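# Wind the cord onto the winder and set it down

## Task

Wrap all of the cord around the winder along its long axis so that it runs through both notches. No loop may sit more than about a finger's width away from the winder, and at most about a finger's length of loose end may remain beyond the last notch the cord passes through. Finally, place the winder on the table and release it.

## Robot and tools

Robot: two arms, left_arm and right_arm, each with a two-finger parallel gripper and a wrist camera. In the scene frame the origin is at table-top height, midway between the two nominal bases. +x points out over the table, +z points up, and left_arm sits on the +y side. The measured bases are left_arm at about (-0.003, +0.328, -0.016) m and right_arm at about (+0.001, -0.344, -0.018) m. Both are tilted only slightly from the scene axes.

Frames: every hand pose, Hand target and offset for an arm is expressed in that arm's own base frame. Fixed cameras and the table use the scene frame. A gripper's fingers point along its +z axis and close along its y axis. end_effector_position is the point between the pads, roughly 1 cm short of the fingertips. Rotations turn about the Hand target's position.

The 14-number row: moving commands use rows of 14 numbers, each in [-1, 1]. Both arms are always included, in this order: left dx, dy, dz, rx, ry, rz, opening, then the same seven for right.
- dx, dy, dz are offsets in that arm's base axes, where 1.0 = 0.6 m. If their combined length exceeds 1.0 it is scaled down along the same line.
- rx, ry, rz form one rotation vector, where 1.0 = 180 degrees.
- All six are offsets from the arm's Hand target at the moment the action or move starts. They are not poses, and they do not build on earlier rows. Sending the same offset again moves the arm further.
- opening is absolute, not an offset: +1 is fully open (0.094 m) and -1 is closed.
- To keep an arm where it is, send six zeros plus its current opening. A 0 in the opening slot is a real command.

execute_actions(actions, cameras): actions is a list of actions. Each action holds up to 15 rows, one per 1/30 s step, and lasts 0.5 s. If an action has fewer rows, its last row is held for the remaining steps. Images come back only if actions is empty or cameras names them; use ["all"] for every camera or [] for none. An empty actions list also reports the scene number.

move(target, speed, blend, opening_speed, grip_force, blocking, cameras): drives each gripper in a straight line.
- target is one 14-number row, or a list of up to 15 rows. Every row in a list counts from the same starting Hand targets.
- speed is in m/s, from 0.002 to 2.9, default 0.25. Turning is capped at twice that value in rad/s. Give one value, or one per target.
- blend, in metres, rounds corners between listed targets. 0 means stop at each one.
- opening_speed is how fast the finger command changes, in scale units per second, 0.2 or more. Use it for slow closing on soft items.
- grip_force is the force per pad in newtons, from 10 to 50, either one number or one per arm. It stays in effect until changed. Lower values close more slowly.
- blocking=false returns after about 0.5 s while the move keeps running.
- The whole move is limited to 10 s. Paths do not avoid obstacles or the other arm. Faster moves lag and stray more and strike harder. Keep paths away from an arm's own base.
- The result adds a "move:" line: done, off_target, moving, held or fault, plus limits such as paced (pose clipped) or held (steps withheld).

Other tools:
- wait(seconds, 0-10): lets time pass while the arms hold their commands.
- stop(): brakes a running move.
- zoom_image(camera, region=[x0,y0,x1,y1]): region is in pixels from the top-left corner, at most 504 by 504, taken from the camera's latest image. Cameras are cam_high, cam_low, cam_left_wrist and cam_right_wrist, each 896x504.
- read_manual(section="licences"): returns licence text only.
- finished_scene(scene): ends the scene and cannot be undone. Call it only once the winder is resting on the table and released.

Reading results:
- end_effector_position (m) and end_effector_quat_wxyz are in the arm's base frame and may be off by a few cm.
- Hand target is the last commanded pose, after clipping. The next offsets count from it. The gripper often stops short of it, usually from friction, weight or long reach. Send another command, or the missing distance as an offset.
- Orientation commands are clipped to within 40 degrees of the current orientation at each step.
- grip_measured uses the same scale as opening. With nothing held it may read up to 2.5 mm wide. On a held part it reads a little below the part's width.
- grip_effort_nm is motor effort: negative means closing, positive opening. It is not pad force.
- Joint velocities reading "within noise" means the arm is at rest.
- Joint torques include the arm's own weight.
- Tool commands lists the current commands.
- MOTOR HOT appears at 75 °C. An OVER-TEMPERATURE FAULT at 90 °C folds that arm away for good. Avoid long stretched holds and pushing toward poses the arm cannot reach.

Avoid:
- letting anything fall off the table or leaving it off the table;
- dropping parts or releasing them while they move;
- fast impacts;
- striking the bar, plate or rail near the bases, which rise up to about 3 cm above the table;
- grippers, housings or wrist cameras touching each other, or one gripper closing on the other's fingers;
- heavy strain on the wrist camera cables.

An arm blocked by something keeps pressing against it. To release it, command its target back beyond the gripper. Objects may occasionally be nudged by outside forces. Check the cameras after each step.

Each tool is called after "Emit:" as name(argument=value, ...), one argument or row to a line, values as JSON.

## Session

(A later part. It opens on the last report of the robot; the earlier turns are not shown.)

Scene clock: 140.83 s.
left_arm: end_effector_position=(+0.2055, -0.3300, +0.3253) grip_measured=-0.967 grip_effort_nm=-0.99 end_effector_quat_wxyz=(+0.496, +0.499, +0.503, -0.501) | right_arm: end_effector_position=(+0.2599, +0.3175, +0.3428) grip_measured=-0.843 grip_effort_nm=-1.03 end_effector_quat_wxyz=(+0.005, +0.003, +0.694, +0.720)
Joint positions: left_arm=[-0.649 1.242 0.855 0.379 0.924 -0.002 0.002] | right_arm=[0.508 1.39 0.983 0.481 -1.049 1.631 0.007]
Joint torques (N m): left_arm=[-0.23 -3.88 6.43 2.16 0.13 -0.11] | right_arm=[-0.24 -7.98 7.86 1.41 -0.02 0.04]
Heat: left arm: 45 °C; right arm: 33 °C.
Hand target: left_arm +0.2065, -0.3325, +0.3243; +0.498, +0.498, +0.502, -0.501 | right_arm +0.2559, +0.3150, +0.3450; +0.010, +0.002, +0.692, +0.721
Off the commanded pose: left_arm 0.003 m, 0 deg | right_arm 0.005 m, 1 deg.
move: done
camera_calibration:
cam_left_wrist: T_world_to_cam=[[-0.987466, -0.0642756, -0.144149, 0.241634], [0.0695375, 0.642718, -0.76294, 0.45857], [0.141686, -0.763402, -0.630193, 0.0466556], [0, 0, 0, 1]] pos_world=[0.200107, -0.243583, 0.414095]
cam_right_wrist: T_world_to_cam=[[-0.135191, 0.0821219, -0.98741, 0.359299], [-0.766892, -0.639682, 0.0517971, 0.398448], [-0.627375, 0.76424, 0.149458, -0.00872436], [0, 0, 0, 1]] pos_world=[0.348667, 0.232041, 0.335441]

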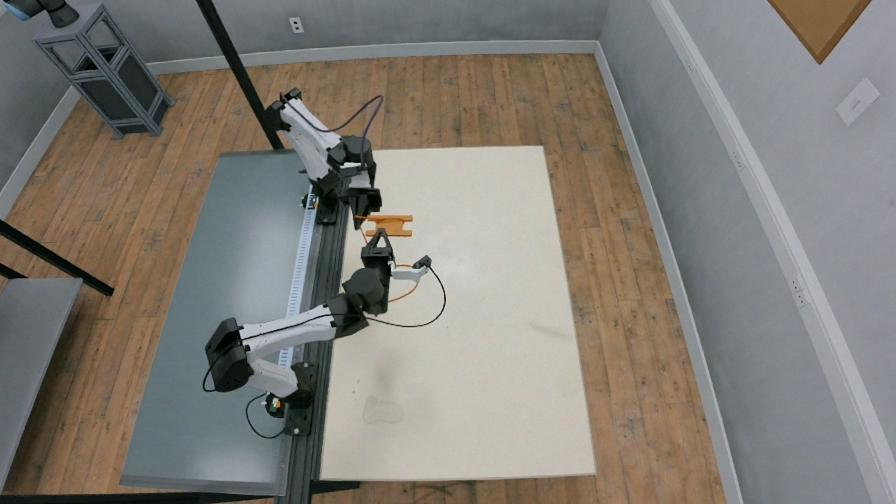

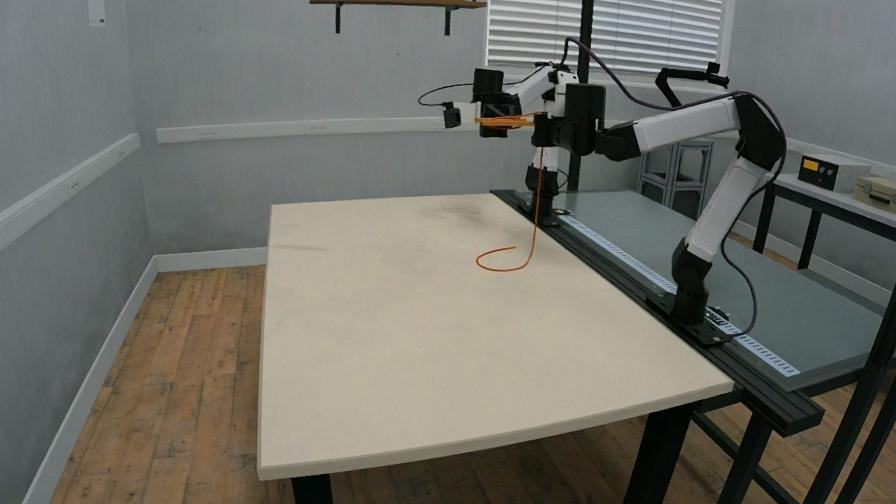

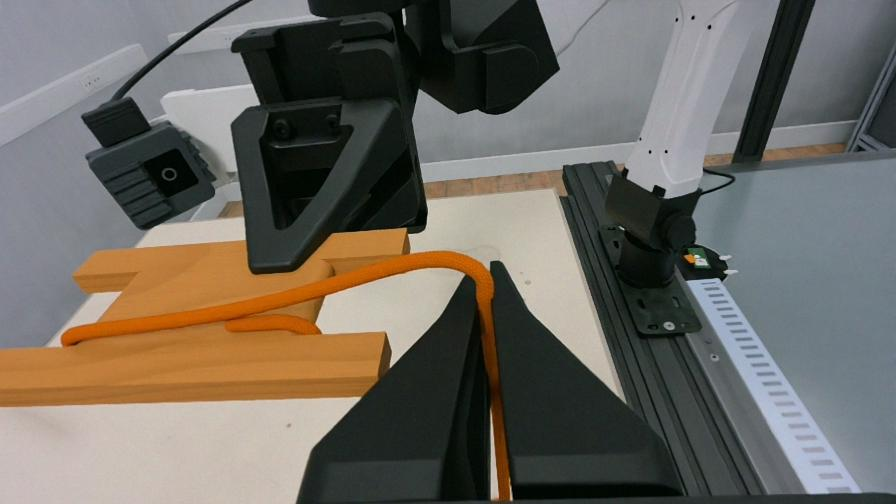

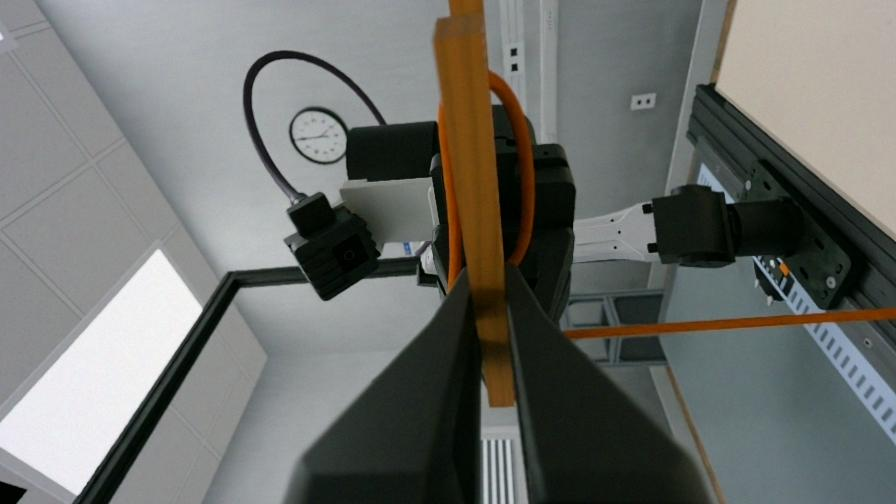

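Emit:
move(
  target=[
    [0.0113,0.0013,-0.0553,0,0,0,-0.97,0,0,0,0,0,0,-0.9],
    [0.022,0.002,-0.0767,0,0,0,-0.97,0,0,0,0,0,0,-0.9],
    [0.0558,0.0035,-0.0958,0,0,0,-0.97,0,0,0,0,0,0,-0.9],
    [0.081,0.0045,-0.1035,0,0,0,-0.97,0,0,0,0,0,0,-0.9],
    [0.081,0.0045,-0.1322,0,0,0,-0.97,0,0,0,0,0,0,-0.9],
  ],
  speed=0.15,
  blend=[0.005,0.005,0.01,0.01,0],
  cameras=["cam_high","cam_low","cam_left_wrist","cam_right_wrist"],
)

Scene clock: 142.83 s.
left_arm: end_effector_position=(+0.2553, -0.3307, +0.2536) grip_measured=-0.967 grip_effort_nm=-0.99 end_effector_quat_wxyz=(+0.505, +0.499, +0.498, -0.498) | right_arm: end_effector_position=(+0.2599, +0.3175, +0.3359) grip_measured=-0.843 grip_effort_nm=-1.03 end_effector_quat_wxyz=(-0.004, +0.013, +0.700, +0.715)
Joint positions: left_arm=[-0.552 1.517 0.757 0.772 1.013 -0.002 0.002] | right_arm=[0.508 1.39 0.974 0.458 -1.049 1.631 0.007]
Joint torques (N m): left_arm=[0.65 -5.38 4.7 2.05 0.29 -0.1] | right_arm=[-0.24 -8.02 8.66 1.62 -0.03 0.03]
Heat: left arm: 45 °C; right arm: 33 °C.
Hand target: left_arm +0.2550, -0.3299, +0.2449; +0.498, +0.498, +0.502, -0.501 | right_arm +0.2559, +0.3150, +0.3450; +0.010, +0.002, +0.692, +0.721
Off the commanded pose: left_arm 0.009 m, 1 deg | right_arm 0.010 m, 2 deg.
move: done; blend cut to 0.0079 m at target 3, 0.0079 m at target 4
camera_calibration:
cam_left_wrist: T_world_to_cam=[[-0.984526, -0.072564, -0.159508, 0.280782], [0.0776523, 0.635335, -0.768322, 0.397698], [0.157093, -0.768819, -0.61987, -0.0144261], [0, 0, 0, 1]] pos_world=[0.247821, -0.243388, 0.341405]
cam_right_wrist: T_world_to_cam=[[-0.161019, 0.0674385, -0.984645, 0.36297], [-0.765147, -0.638692, 0.0813804, 0.388006], [-0.623396, 0.766502, 0.154442, -0.011116], [0, 0, 0, 1]] pos_world=[0.348397, 0.231858, 0.327538]

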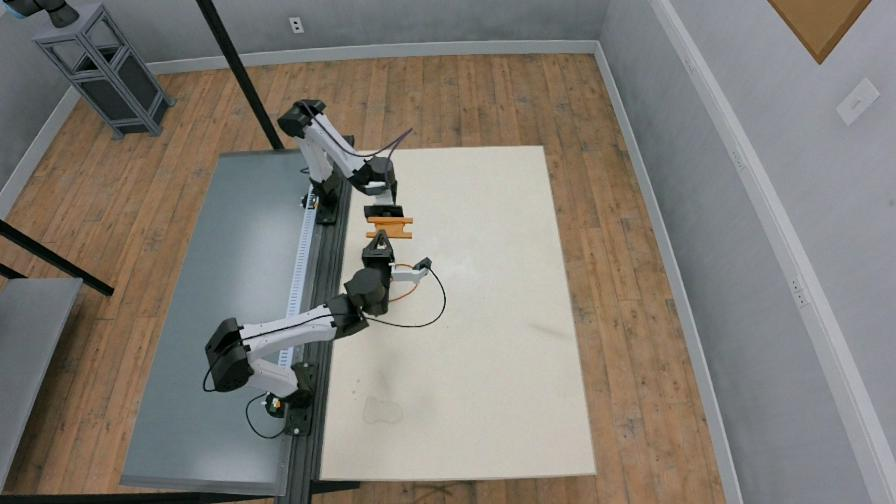

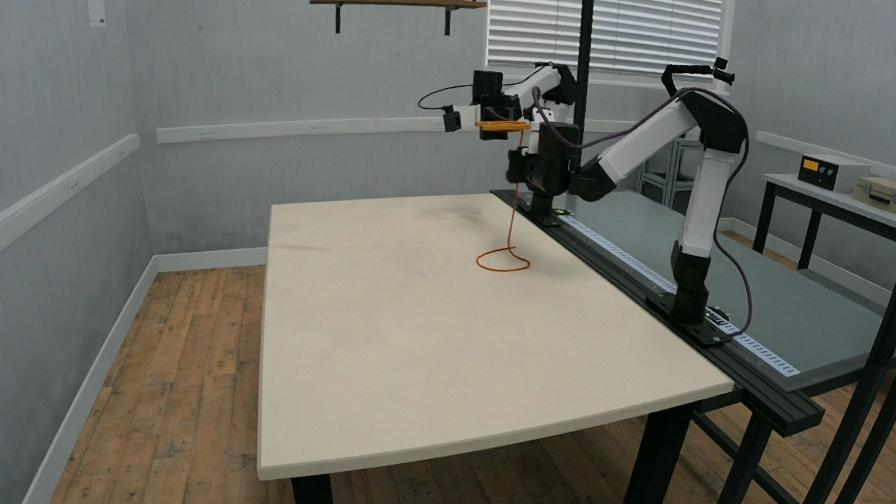

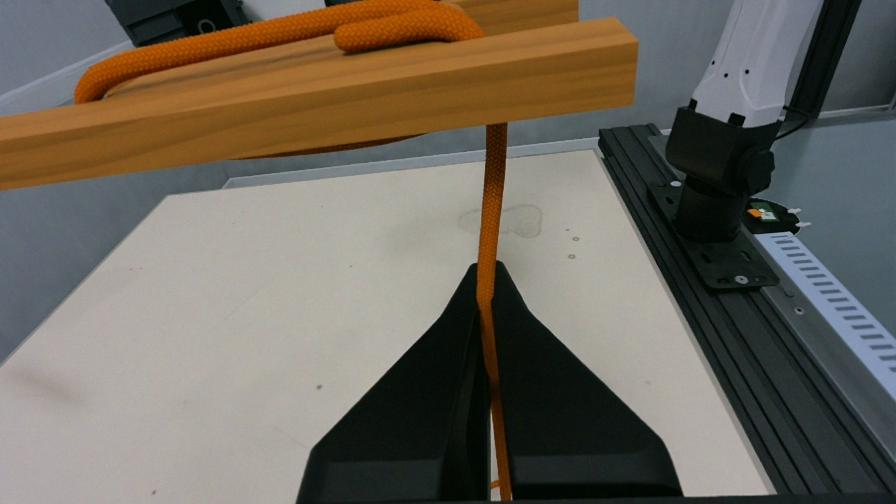

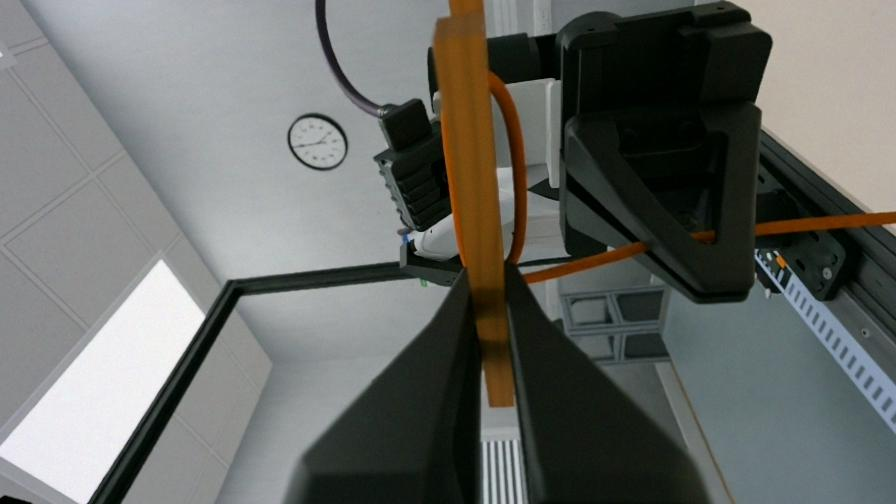

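Emit:
move(
  target=[
    [0,0,0,0,0,0,0.0,0,0,0,0,0,0,-0.9],
    [0.0092,0.0107,-0.2155,0,0,0,0.0,0,0,0,0,0,0,-0.9],
  ],
  speed=0.2,
  blend=0,
  cameras=["cam_high","cam_low","cam_left_wrist","cam_right_wrist"],
)

Scene clock: 147.73 s.
left_arm: end_effector_position=(+0.2623, -0.3250, +0.1195) grip_measured=-0.002 grip_effort_nm=0.13 end_effector_quat_wxyz=(+0.499, +0.498, +0.503, -0.499) | right_arm: end_effector_position=(+0.2599, +0.3175, +0.3359) grip_measured=-0.843 grip_effort_nm=-1.03 end_effector_quat_wxyz=(-0.004, +0.013, +0.700, +0.715)
Joint positions: left_arm=[-0.524 2.004 0.588 1.41 1.042 0 0.047] | right_arm=[0.508 1.39 0.974 0.458 -1.049 1.631 0.007]
Joint torques (N m): left_arm=[0.62 -6.95 2.93 2.15 0.3 -0.09] | right_arm=[-0.24 -8.01 8.68 1.62 -0.03 0.03]
Heat: left arm: 44 °C; right arm: 34 °C.
Hand target: left_arm +0.2606, -0.3234, +0.1156; +0.498, +0.498, +0.502, -0.501 | right_arm +0.2559, +0.3150, +0.3450; +0.010, +0.002, +0.692, +0.721
Off the commanded pose: left_arm 0.005 m, 0 deg | right_arm 0.010 m, 2 deg.
move: done
camera_calibration:
cam_left_wrist: T_world_to_cam=[[-0.986551, -0.0712794, -0.147093, 0.266191], [0.0674982, 0.641935, -0.763782, 0.294687], [0.148866, -0.763438, -0.628491, -0.0893174], [0, 0, 0, 1]] pos_world=[0.256016, -0.238384, 0.208096]
cam_right_wrist: T_world_to_cam=[[-0.161019, 0.0674385, -0.984645, 0.36297], [-0.765147, -0.638692, 0.0813804, 0.388006], [-0.623396, 0.766502, 0.154442, -0.011116], [0, 0, 0, 1]] pos_world=[0.348397, 0.231858, 0.327538]

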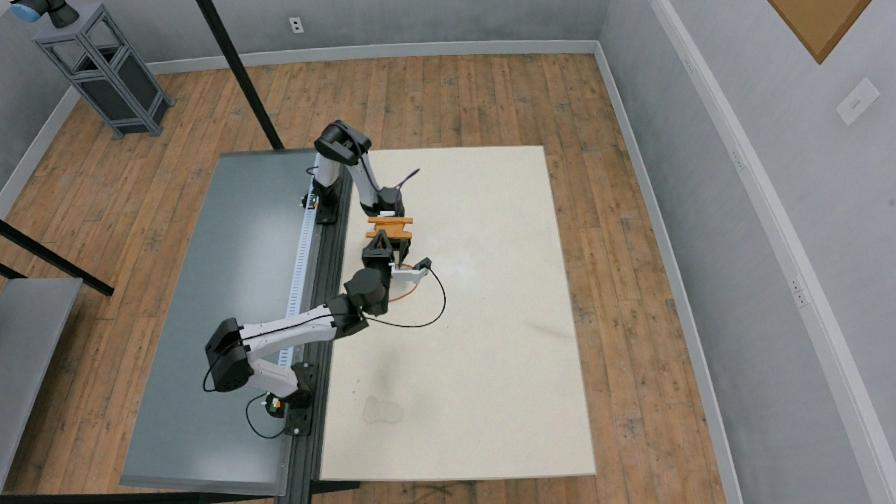

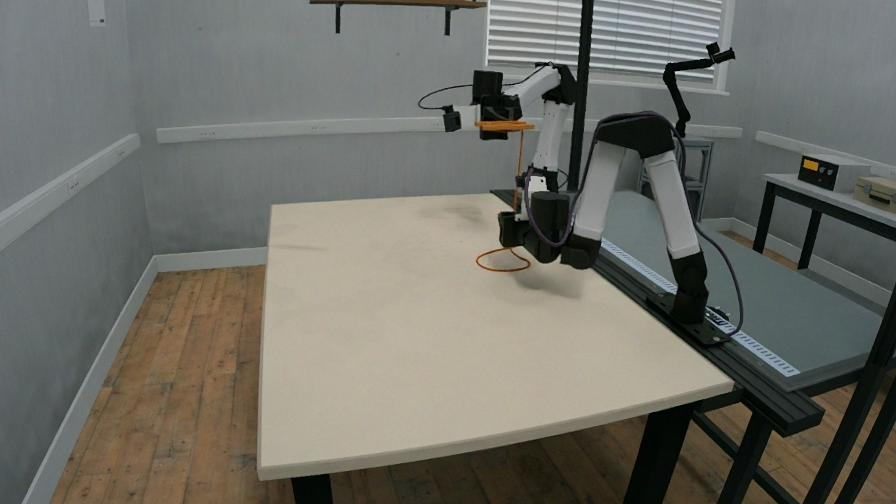

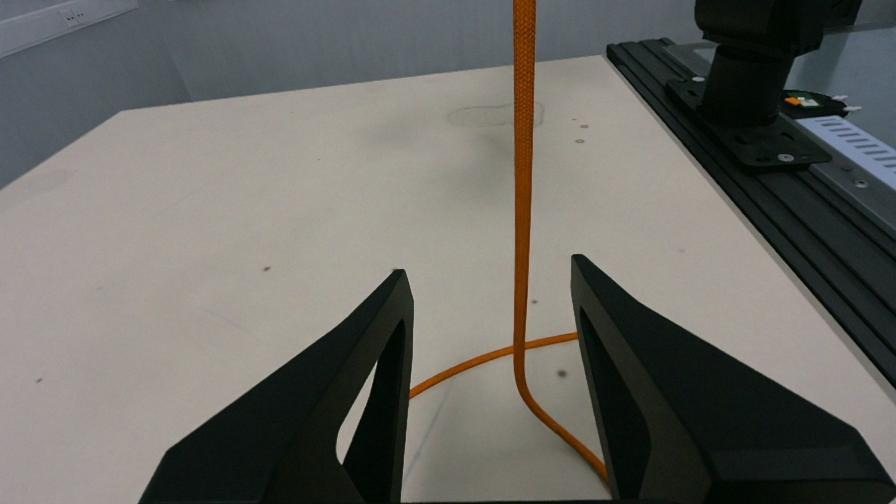

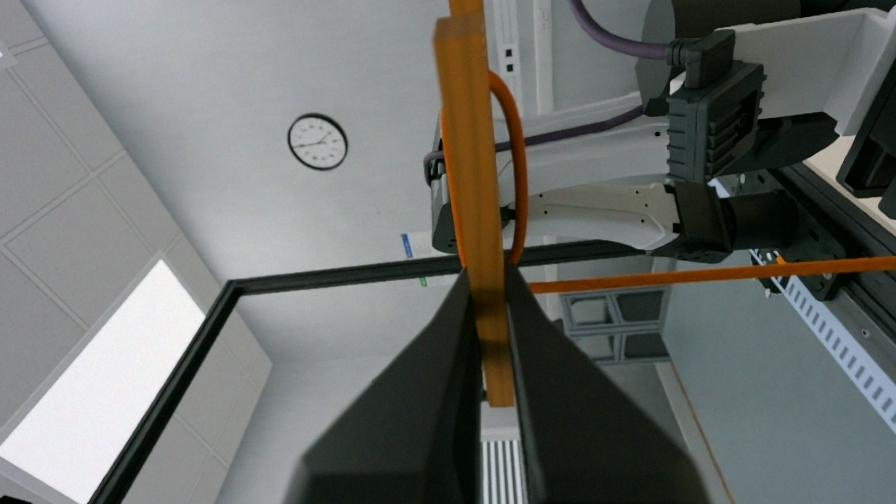

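Emit:
zoom_image(
  camera="cam_left_wrist",
  region=[440, 220, 600, 420],
)

Scaled by 2.520 from the camera's 896x504 image, which has a finer 1280x720 frame.

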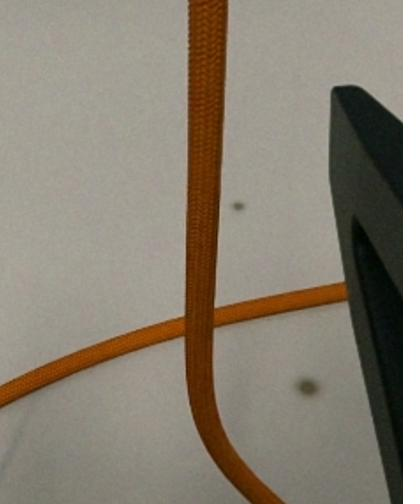

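Emit:
zoom_image(
  camera="cam_left_wrist",
  region=[490, 0, 560, 80],
)

Emit:
zoom_image(
  camera="cam_left_wrist",
  region=[490, 270, 560, 350],
)

Scaled by 6.300 from the camera's 896x504 image, which has a finer 1280x720 frame.

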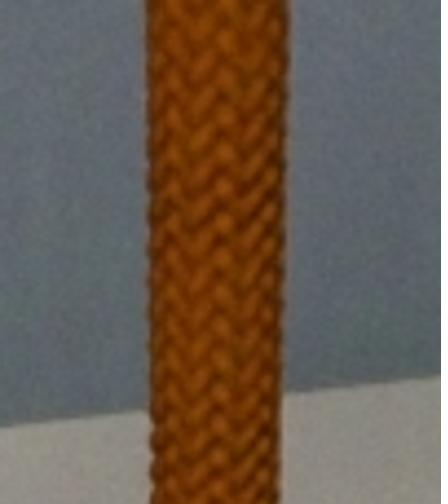

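Scaled by 6.300 from the camera's 896x504 image, which has a finer 1280x720 frame.

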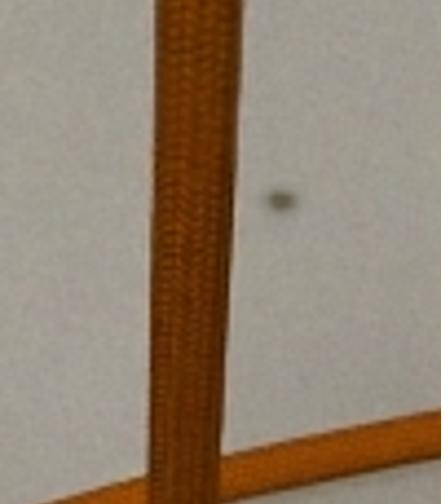

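Emit:
move(
  target=[-0.0083,-0.0443,0,0,0,0,0.0,0,0,0,0,0,0,-0.9],
  speed=0.15,
  cameras=["cam_left_wrist","cam_low"],
)

Emit:
zoom_image(
  camera="cam_left_wrist",
  region=[380, 180, 620, 420],
)

Scene clock: 155.47 s.
left_arm: end_effector_position=(+0.2517, -0.3452, +0.1149) grip_measured=-0.002 grip_effort_nm=0.13 end_effector_quat_wxyz=(+0.494, +0.499, +0.505, -0.502) | right_arm: end_effector_position=(+0.2599, +0.3175, +0.3359) grip_measured=-0.843 grip_effort_nm=-1.03 end_effector_quat_wxyz=(-0.004, +0.013, +0.700, +0.715)
Joint positions: left_arm=[-0.597 2.024 0.599 1.41 0.976 -0.003 0.047] | right_arm=[0.508 1.39 0.974 0.458 -1.049 1.631 0.007]
Joint torques (N m): left_arm=[-0.32 -7.1 5.42 2 0.09 -0.11] | right_arm=[-0.23 -8.03 8.68 1.62 -0.03 0.03]
Heat: left arm: 43 °C; right arm: 34 °C.
Hand target: left_arm +0.2556, -0.3500, +0.1156; +0.498, +0.498, +0.502, -0.501 | right_arm +0.2559, +0.3150, +0.3450; +0.010, +0.002, +0.692, +0.721
Off the commanded pose: left_arm 0.006 m, 1 deg | right_arm 0.010 m, 2 deg.
move: done
camera_calibration:
cam_left_wrist: T_world_to_cam=[[-0.988361, -0.0637601, -0.138123, 0.255708], [0.0647456, 0.645301, -0.76118, 0.306486], [0.137664, -0.761263, -0.633662, -0.101818], [0, 0, 0, 1]] pos_world=[0.246905, -0.258982, 0.204092]
Images, in order (width x height): cam_low 896x504, cam_left_wrist 896x504.

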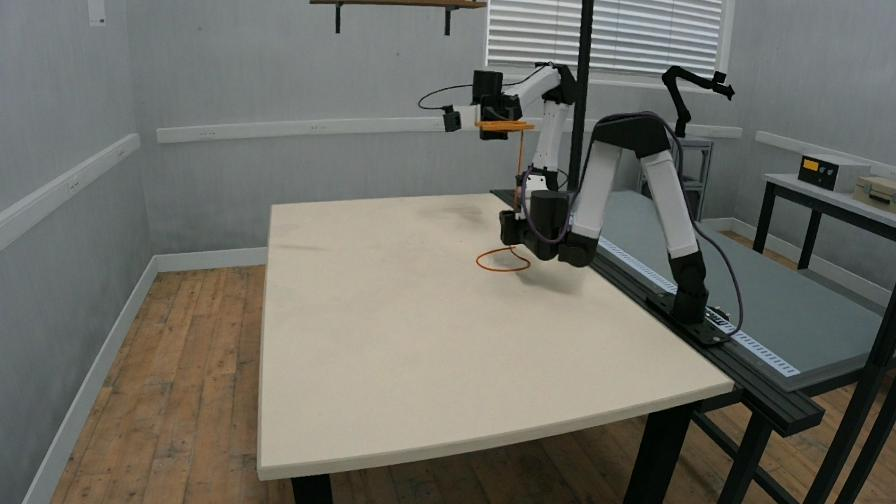

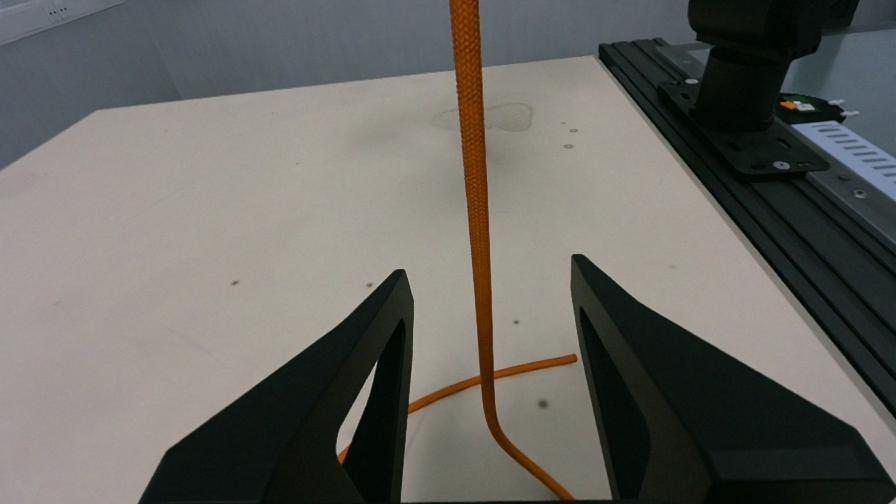

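Scaled by 2.100 from the camera's 896x504 image, which has a finer 1280x720 frame.

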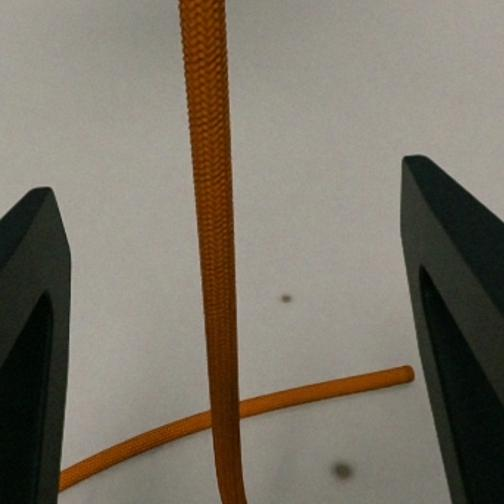

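Emit:
move(
  target=[
    [0.004,-0.0133,0,0,0,0,0.0,0,0,0,0,0,0,-0.9],
  ],
  speed=0.15,
  cameras=["cam_left_wrist"],
)

Emit:
zoom_image(
  camera="cam_left_wrist",
  region=[380, 180, 620, 420],
)

Scene clock: 157.57 s.
left_arm: end_effector_position=(+0.2548, -0.3525, +0.1157) grip_measured=-0.002 grip_effort_nm=0.13 end_effector_quat_wxyz=(+0.496, +0.499, +0.504, -0.501) | right_arm: end_effector_position=(+0.2599, +0.3175, +0.3359) grip_measured=-0.843 grip_effort_nm=-1.03 end_effector_quat_wxyz=(-0.004, +0.013, +0.700, +0.715)
Joint positions: left_arm=[-0.611 2.036 0.627 1.4 0.96 -0.003 0.047] | right_arm=[0.508 1.39 0.974 0.458 -1.049 1.631 0.007]
Joint torques (N m): left_arm=[-0.36 -7.36 5.52 1.95 0.1 -0.1] | right_arm=[-0.24 -8.02 8.65 1.62 -0.03 0.04]
Heat: left arm: 43 °C; right arm: 34 °C.
Hand target: left_arm +0.2580, -0.3580, +0.1155; +0.498, +0.498, +0.502, -0.501 | right_arm +0.2559, +0.3150, +0.3450; +0.010, +0.002, +0.692, +0.721
Off the commanded pose: left_arm 0.006 m, 0 deg | right_arm 0.010 m, 2 deg.
move: done
camera_calibration:
cam_left_wrist: T_world_to_cam=[[-0.987678, -0.0656605, -0.142062, 0.257929], [0.066926, 0.643339, -0.76265, 0.310524], [0.14147, -0.76276, -0.631017, -0.109139], [0, 0, 0, 1]] pos_world=[0.249408, -0.266083, 0.204594]
Images, in order (width x height): cam_left_wrist 896x504.

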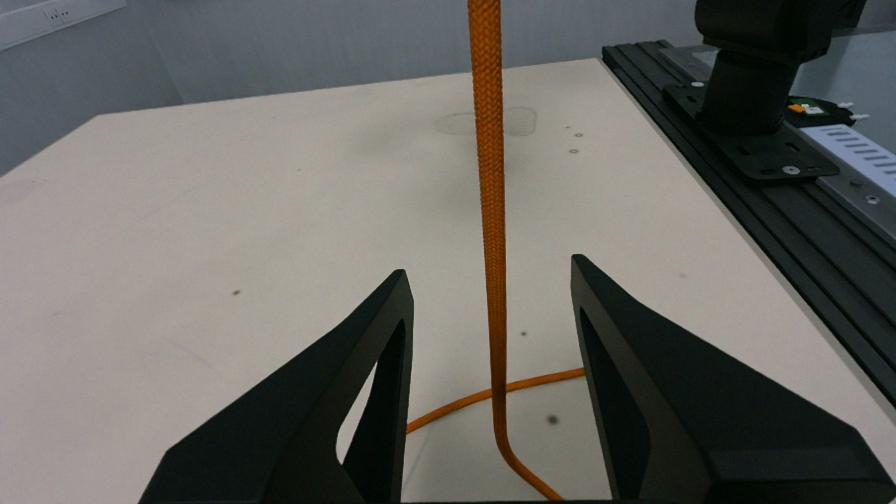

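Scaled by 2.100 from the camera's 896x504 image, which has a finer 1280x720 frame.

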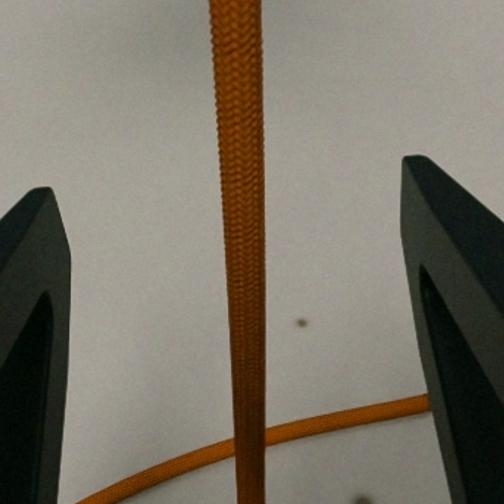

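Emit:
move(
  target=[0,0,0,0,0,0,-0.97,0,0,0,0,0,0,-0.9],
  speed=0.1,
  opening_speed=1.0,
  cameras=["cam_left_wrist","cam_right_wrist"],
)

Emit:
zoom_image(
  camera="cam_left_wrist",
  region=[400, 180, 600, 380],
)

Scene clock: 159.10 s.
left_arm: end_effector_position=(+0.2549, -0.3525, +0.1157) grip_measured=-0.966 grip_effort_nm=-0.72 end_effector_quat_wxyz=(+0.496, +0.498, +0.504, -0.501) | right_arm: end_effector_position=(+0.2599, +0.3175, +0.3359) grip_measured=-0.843 grip_effort_nm=-1.03 end_effector_quat_wxyz=(-0.004, +0.013, +0.700, +0.715)
Joint positions: left_arm=[-0.611 2.036 0.627 1.4 0.959 -0.003 0.002] | right_arm=[0.508 1.39 0.974 0.458 -1.049 1.631 0.007]
Joint velocities: left_arm=[-0.007 -0.012 -0.017 -0.022 -0.037 0.022 0.01] | right_arm=[within noise]
Joint torques (N m): left_arm=[-0.42 -7.31 5.52 1.94 0.11 -0.1] | right_arm=[-0.24 -8.02 8.68 1.62 -0.03 0.03]
Heat: left arm: 43 °C; right arm: 34 °C.
Hand target: left_arm +0.2579, -0.3580, +0.1156; +0.498, +0.498, +0.502, -0.501 | right_arm +0.2559, +0.3150, +0.3450; +0.010, +0.002, +0.692, +0.721
Off the commanded pose: left_arm 0.006 m, 0 deg | right_arm 0.010 m, 2 deg.
move: done
camera_calibration:
cam_left_wrist: T_world_to_cam=[[-0.987717, -0.0664033, -0.141439, 0.257706], [0.0659188, 0.64362, -0.762501, 0.310877], [0.141666, -0.762459, -0.631338, -0.109132], [0, 0, 0, 1]] pos_world=[0.249509, -0.266183, 0.204594]
cam_right_wrist: T_world_to_cam=[[-0.161019, 0.0674385, -0.984645, 0.36297], [-0.765147, -0.638692, 0.0813804, 0.388006], [-0.623396, 0.766502, 0.154442, -0.011116], [0, 0, 0, 1]] pos_world=[0.348397, 0.231858, 0.327538]
Images, in order (width x height): cam_left_wrist 896x504, cam_right_wrist 896x504.

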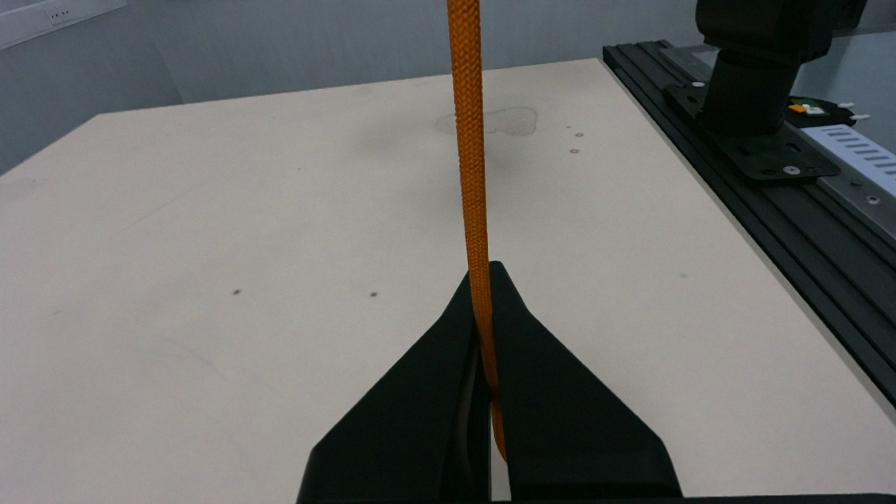

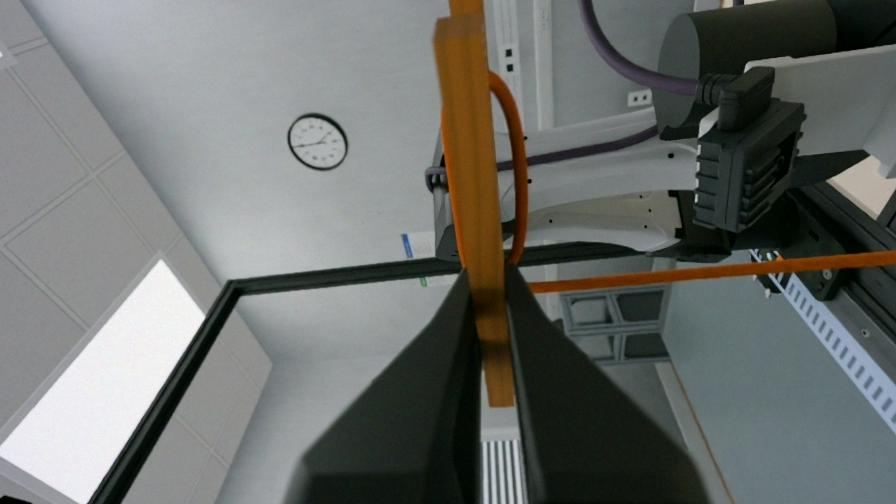

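Scaled by 2.520 from the camera's 896x504 image, which has a finer 1280x720 frame.

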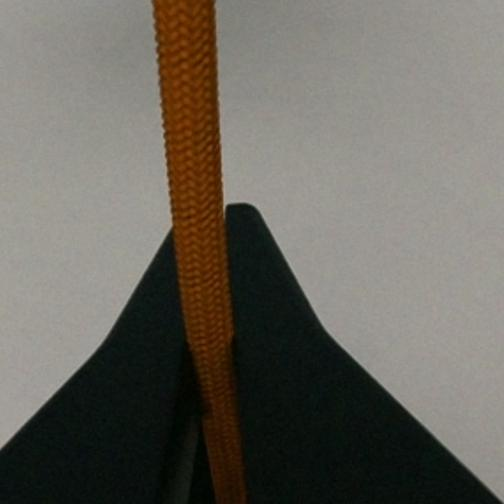

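Emit:
move(
  target=[
    [0,0,0,0,0,0,0.0,0,0,0,0,0,0,-0.9],
    [-0.0005,0.0225,-0.0193,0,0,0,0.0,0,0,0,0,0,0,-0.9],
  ],
  speed=0.15,
  cameras=["cam_left_wrist"],
)

Emit:
zoom_image(
  camera="cam_left_wrist",
  region=[380, 180, 620, 420],
)

Scene clock: 164.67 s.
left_arm: end_effector_position=(+0.2600, -0.3465, +0.1080) grip_measured=-0.002 grip_effort_nm=0.13 end_effector_quat_wxyz=(+0.498, +0.497, +0.505, -0.500) | right_arm: end_effector_position=(+0.2599, +0.3175, +0.3359) grip_measured=-0.843 grip_effort_nm=-1.03 end_effector_quat_wxyz=(-0.004, +0.013, +0.700, +0.715)
Joint positions: left_arm=[-0.588 2.073 0.627 1.439 0.977 -0.003 0.047] | right_arm=[0.508 1.39 0.974 0.458 -1.049 1.631 0.007]
Joint torques (N m): left_arm=[0.58 -7.43 2.63 2.22 0.3 -0.07] | right_arm=[-0.24 -8.02 8.66 1.62 -0.03 0.04]
Heat: left arm: 42 °C; right arm: 34 °C.
Hand target: left_arm +0.2577, -0.3445, +0.1041; +0.498, +0.498, +0.502, -0.501 | right_arm +0.2559, +0.3150, +0.3450; +0.010, +0.002, +0.692, +0.721
Off the commanded pose: left_arm 0.005 m, 0 deg | right_arm 0.010 m, 2 deg.
move: done
camera_calibration:
cam_left_wrist: T_world_to_cam=[[-0.987092, -0.0718383, -0.143137, 0.260228], [0.0639044, 0.642844, -0.763327, 0.301116], [0.146851, -0.762621, -0.629956, -0.111599], [0, 0, 0, 1]] pos_world=[0.254015, -0.259984, 0.196796]
Images, in order (width x height): cam_left_wrist 896x504.

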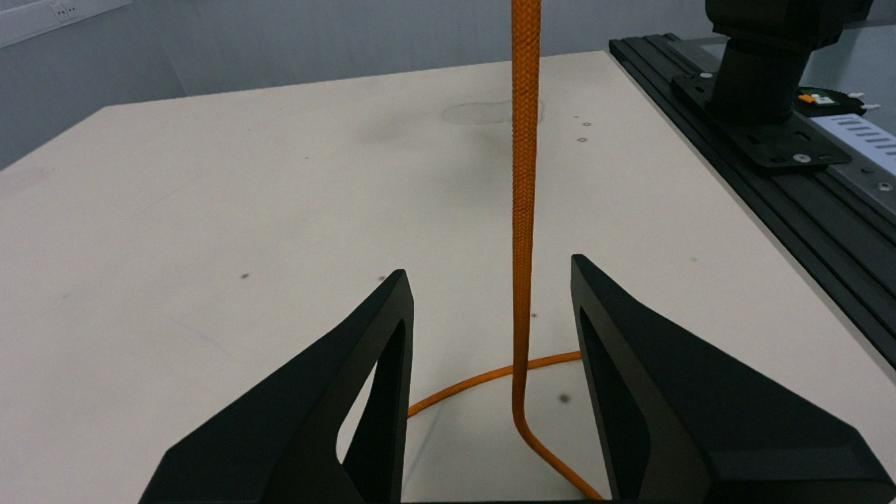

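Scaled by 2.100 from the camera's 896x504 image, which has a finer 1280x720 frame.

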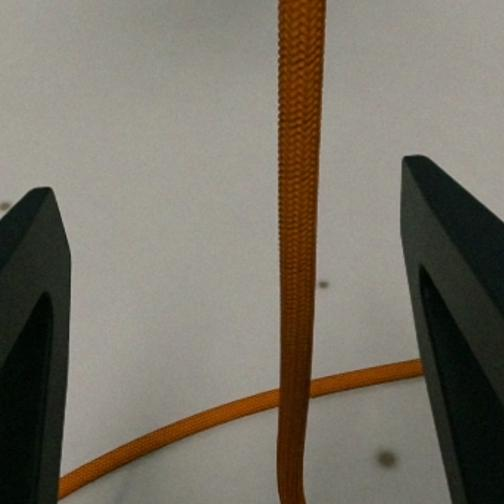

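Emit:
move(
  target=[
    [-0.01,0.0067,-0.003,0,0,0,0.0,0,0,0,0,0,0,-0.9],
    [-0.01,0.0067,-0.003,0,0,0,-0.97,0,0,0,0,0,0,-0.9],
  ],
  speed=0.1,
  opening_speed=1.2,
  cameras=["cam_left_wrist","cam_right_wrist"],
)

Emit:
zoom_image(
  camera="cam_left_wrist",
  region=[400, 180, 600, 380],
)

Scene clock: 167.27 s.
left_arm: end_effector_position=(+0.2542, -0.3428, +0.1050) grip_measured=-0.951 grip_effort_nm=-0.88 end_effector_quat_wxyz=(+0.496, +0.497, +0.506, -0.500) | right_arm: end_effector_position=(+0.2599, +0.3175, +0.3359) grip_measured=-0.843 grip_effort_nm=-1.03 end_effector_quat_wxyz=(-0.004, +0.013, +0.700, +0.715)
Joint positions: left_arm=[-0.588 2.073 0.599 1.463 0.979 -0.003 0.002] | right_arm=[0.508 1.39 0.974 0.458 -1.049 1.631 0.007]
Joint torques (N m): left_arm=[0.58 -7.56 2.33 2.26 0.3 -0.09] | right_arm=[-0.24 -8.02 8.68 1.62 -0.03 0.03]
Heat: left arm: 42 °C; right arm: 34 °C.
Hand target: left_arm +0.2517, -0.3405, +0.1023; +0.498, +0.498, +0.502, -0.501 | right_arm +0.2559, +0.3150, +0.3450; +0.010, +0.002, +0.692, +0.721
Off the commanded pose: left_arm 0.004 m, 0 deg | right_arm 0.010 m, 2 deg.
move: done
camera_calibration:
cam_left_wrist: T_world_to_cam=[[-0.98766, -0.0700268, -0.140089, 0.25476], [0.0624151, 0.644382, -0.762152, 0.297609], [0.143642, -0.761491, -0.632059, -0.108405], [0, 0, 0, 1]] pos_world=[0.248612, -0.256483, 0.193993]
cam_right_wrist: T_world_to_cam=[[-0.161019, 0.0674385, -0.984645, 0.36297], [-0.765147, -0.638692, 0.0813804, 0.388006], [-0.623396, 0.766502, 0.154442, -0.011116], [0, 0, 0, 1]] pos_world=[0.348397, 0.231858, 0.327538]
Images, in order (width x height): cam_left_wrist 896x504, cam_right_wrist 896x504.

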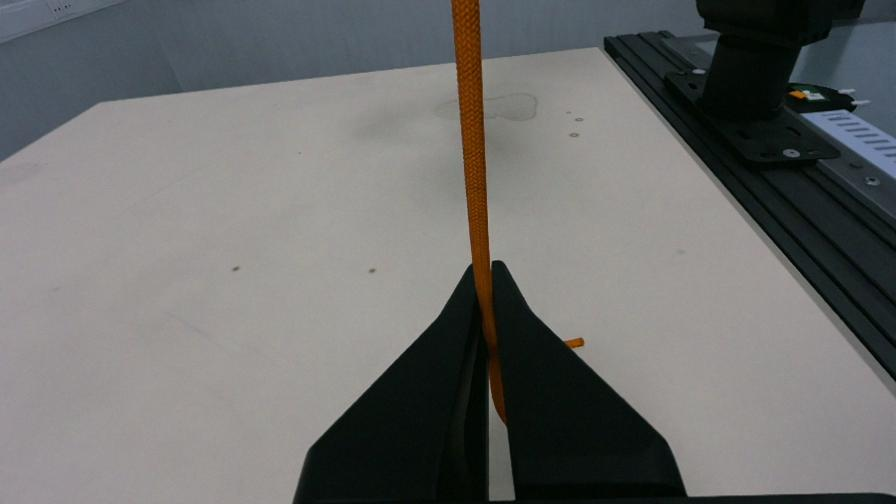

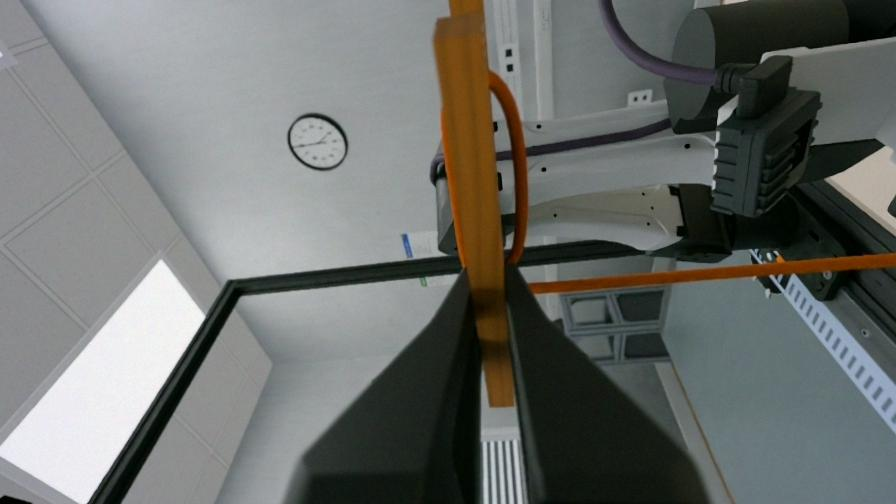

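Scaled by 2.520 from the camera's 896x504 image, which has a finer 1280x720 frame.

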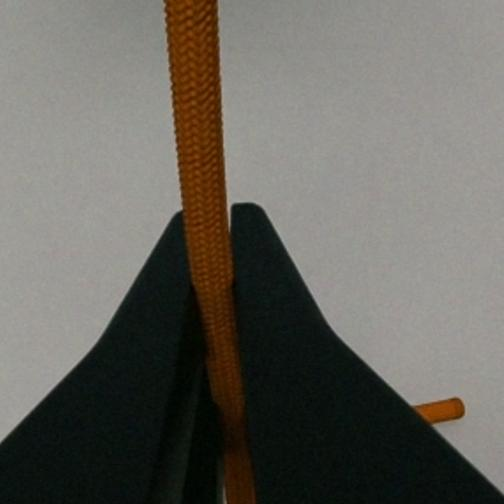

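Emit:
move(
  target=[
    [0.1747,0.0178,0.0485,0,0,0,-0.985,0,0,0,0,0,0,-0.9],
    [0.293,0.0123,0.1668,0,0,0,-0.985,0,0,0,0,0,0,-0.9],
    [0.3463,0.0105,0.3402,0,0,0,-0.985,0,0,0,0,0,0,-0.9],
  ],
  speed=0.2,
  blend=[0.03,0.03,0],
  cameras=["cam_high","cam_left_wrist","cam_right_wrist"],
)

Emit:
zoom_image(
  camera="cam_high",
  region=[350, 190, 490, 270],
)

Scene clock: 172.60 s.
left_arm: end_effector_position=(+0.4526, -0.3358, +0.2944) grip_measured=-0.954 grip_effort_nm=-0.99 end_effector_quat_wxyz=(+0.483, +0.495, +0.510, -0.512) | right_arm: end_effector_position=(+0.2628, +0.3172, +0.3361) grip_measured=-0.843 grip_effort_nm=-1.03 end_effector_quat_wxyz=(+0.002, +0.018, +0.699, +0.715)
Joint positions: left_arm=[-0.342 2.129 1.733 0.366 1.244 -0.016 0.002] | right_arm=[0.507 1.39 0.974 0.458 -1.034 1.631 0.007]
Joint torques (N m): left_arm=[0.88 -12.85 9.94 1.69 0.11 0.01] | right_arm=[-0.18 -8.01 8.69 1.62 -0.19 0.03]
Heat: left arm: 42 °C; right arm: 34 °C.
Hand target: left_arm +0.4595, -0.3342, +0.3062; +0.498, +0.498, +0.502, -0.501 | right_arm +0.2560, +0.3149, +0.3450; +0.011, +0.002, +0.692, +0.721
Off the commanded pose: left_arm 0.014 m, 2 deg | right_arm 0.011 m, 2 deg.
move: off_target (left_arm, right_arm)
camera_calibration:
cam_left_wrist: T_world_to_cam=[[-0.992811, -0.0508708, -0.108344, 0.477212], [0.0500049, 0.64612, -0.761596, 0.431037], [0.108746, -0.761539, -0.638931, 0.0059692], [0, 0, 0, 1]] pos_world=[0.451579, -0.24968, 0.383793]
cam_right_wrist: T_world_to_cam=[[-0.159863, 0.0708362, -0.984594, 0.362225], [-0.775519, -0.626123, 0.0808702, 0.388983], [-0.610749, 0.7765, 0.155028, -0.015806], [0, 0, 0, 1]] pos_world=[0.349916, 0.230166, 0.327638]
Images, in order (width x height): cam_high 896x504, cam_left_wrist 896x504, cam_right_wrist 896x504.

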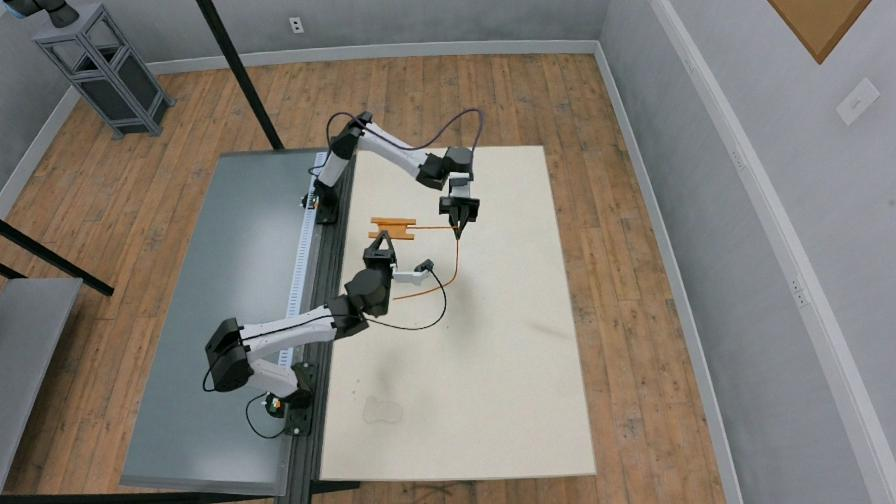

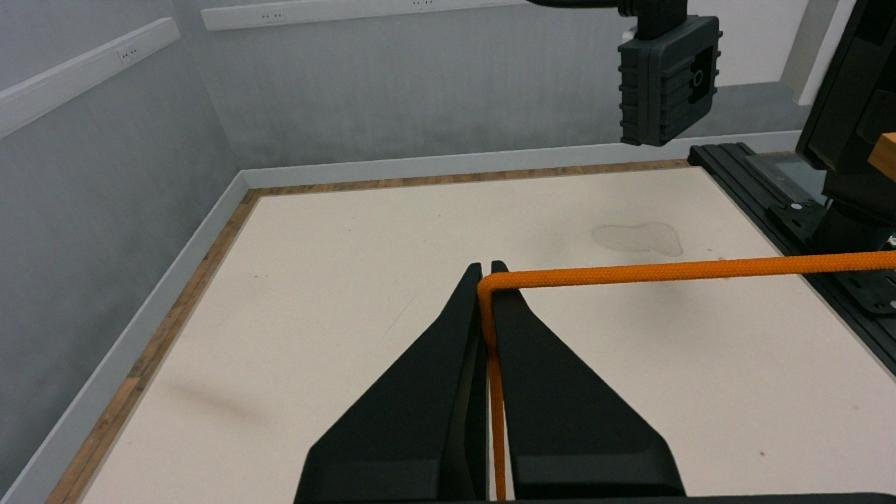

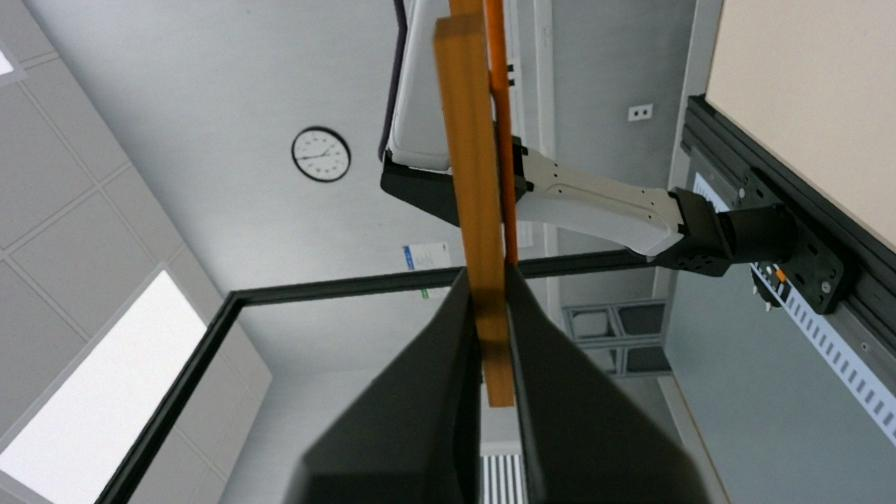

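Scaled by 3.600 from the camera's 896x504 image, which has a finer 1280x720 frame.

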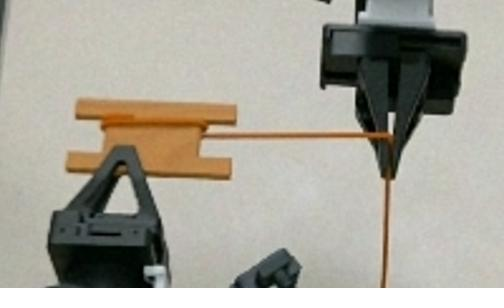

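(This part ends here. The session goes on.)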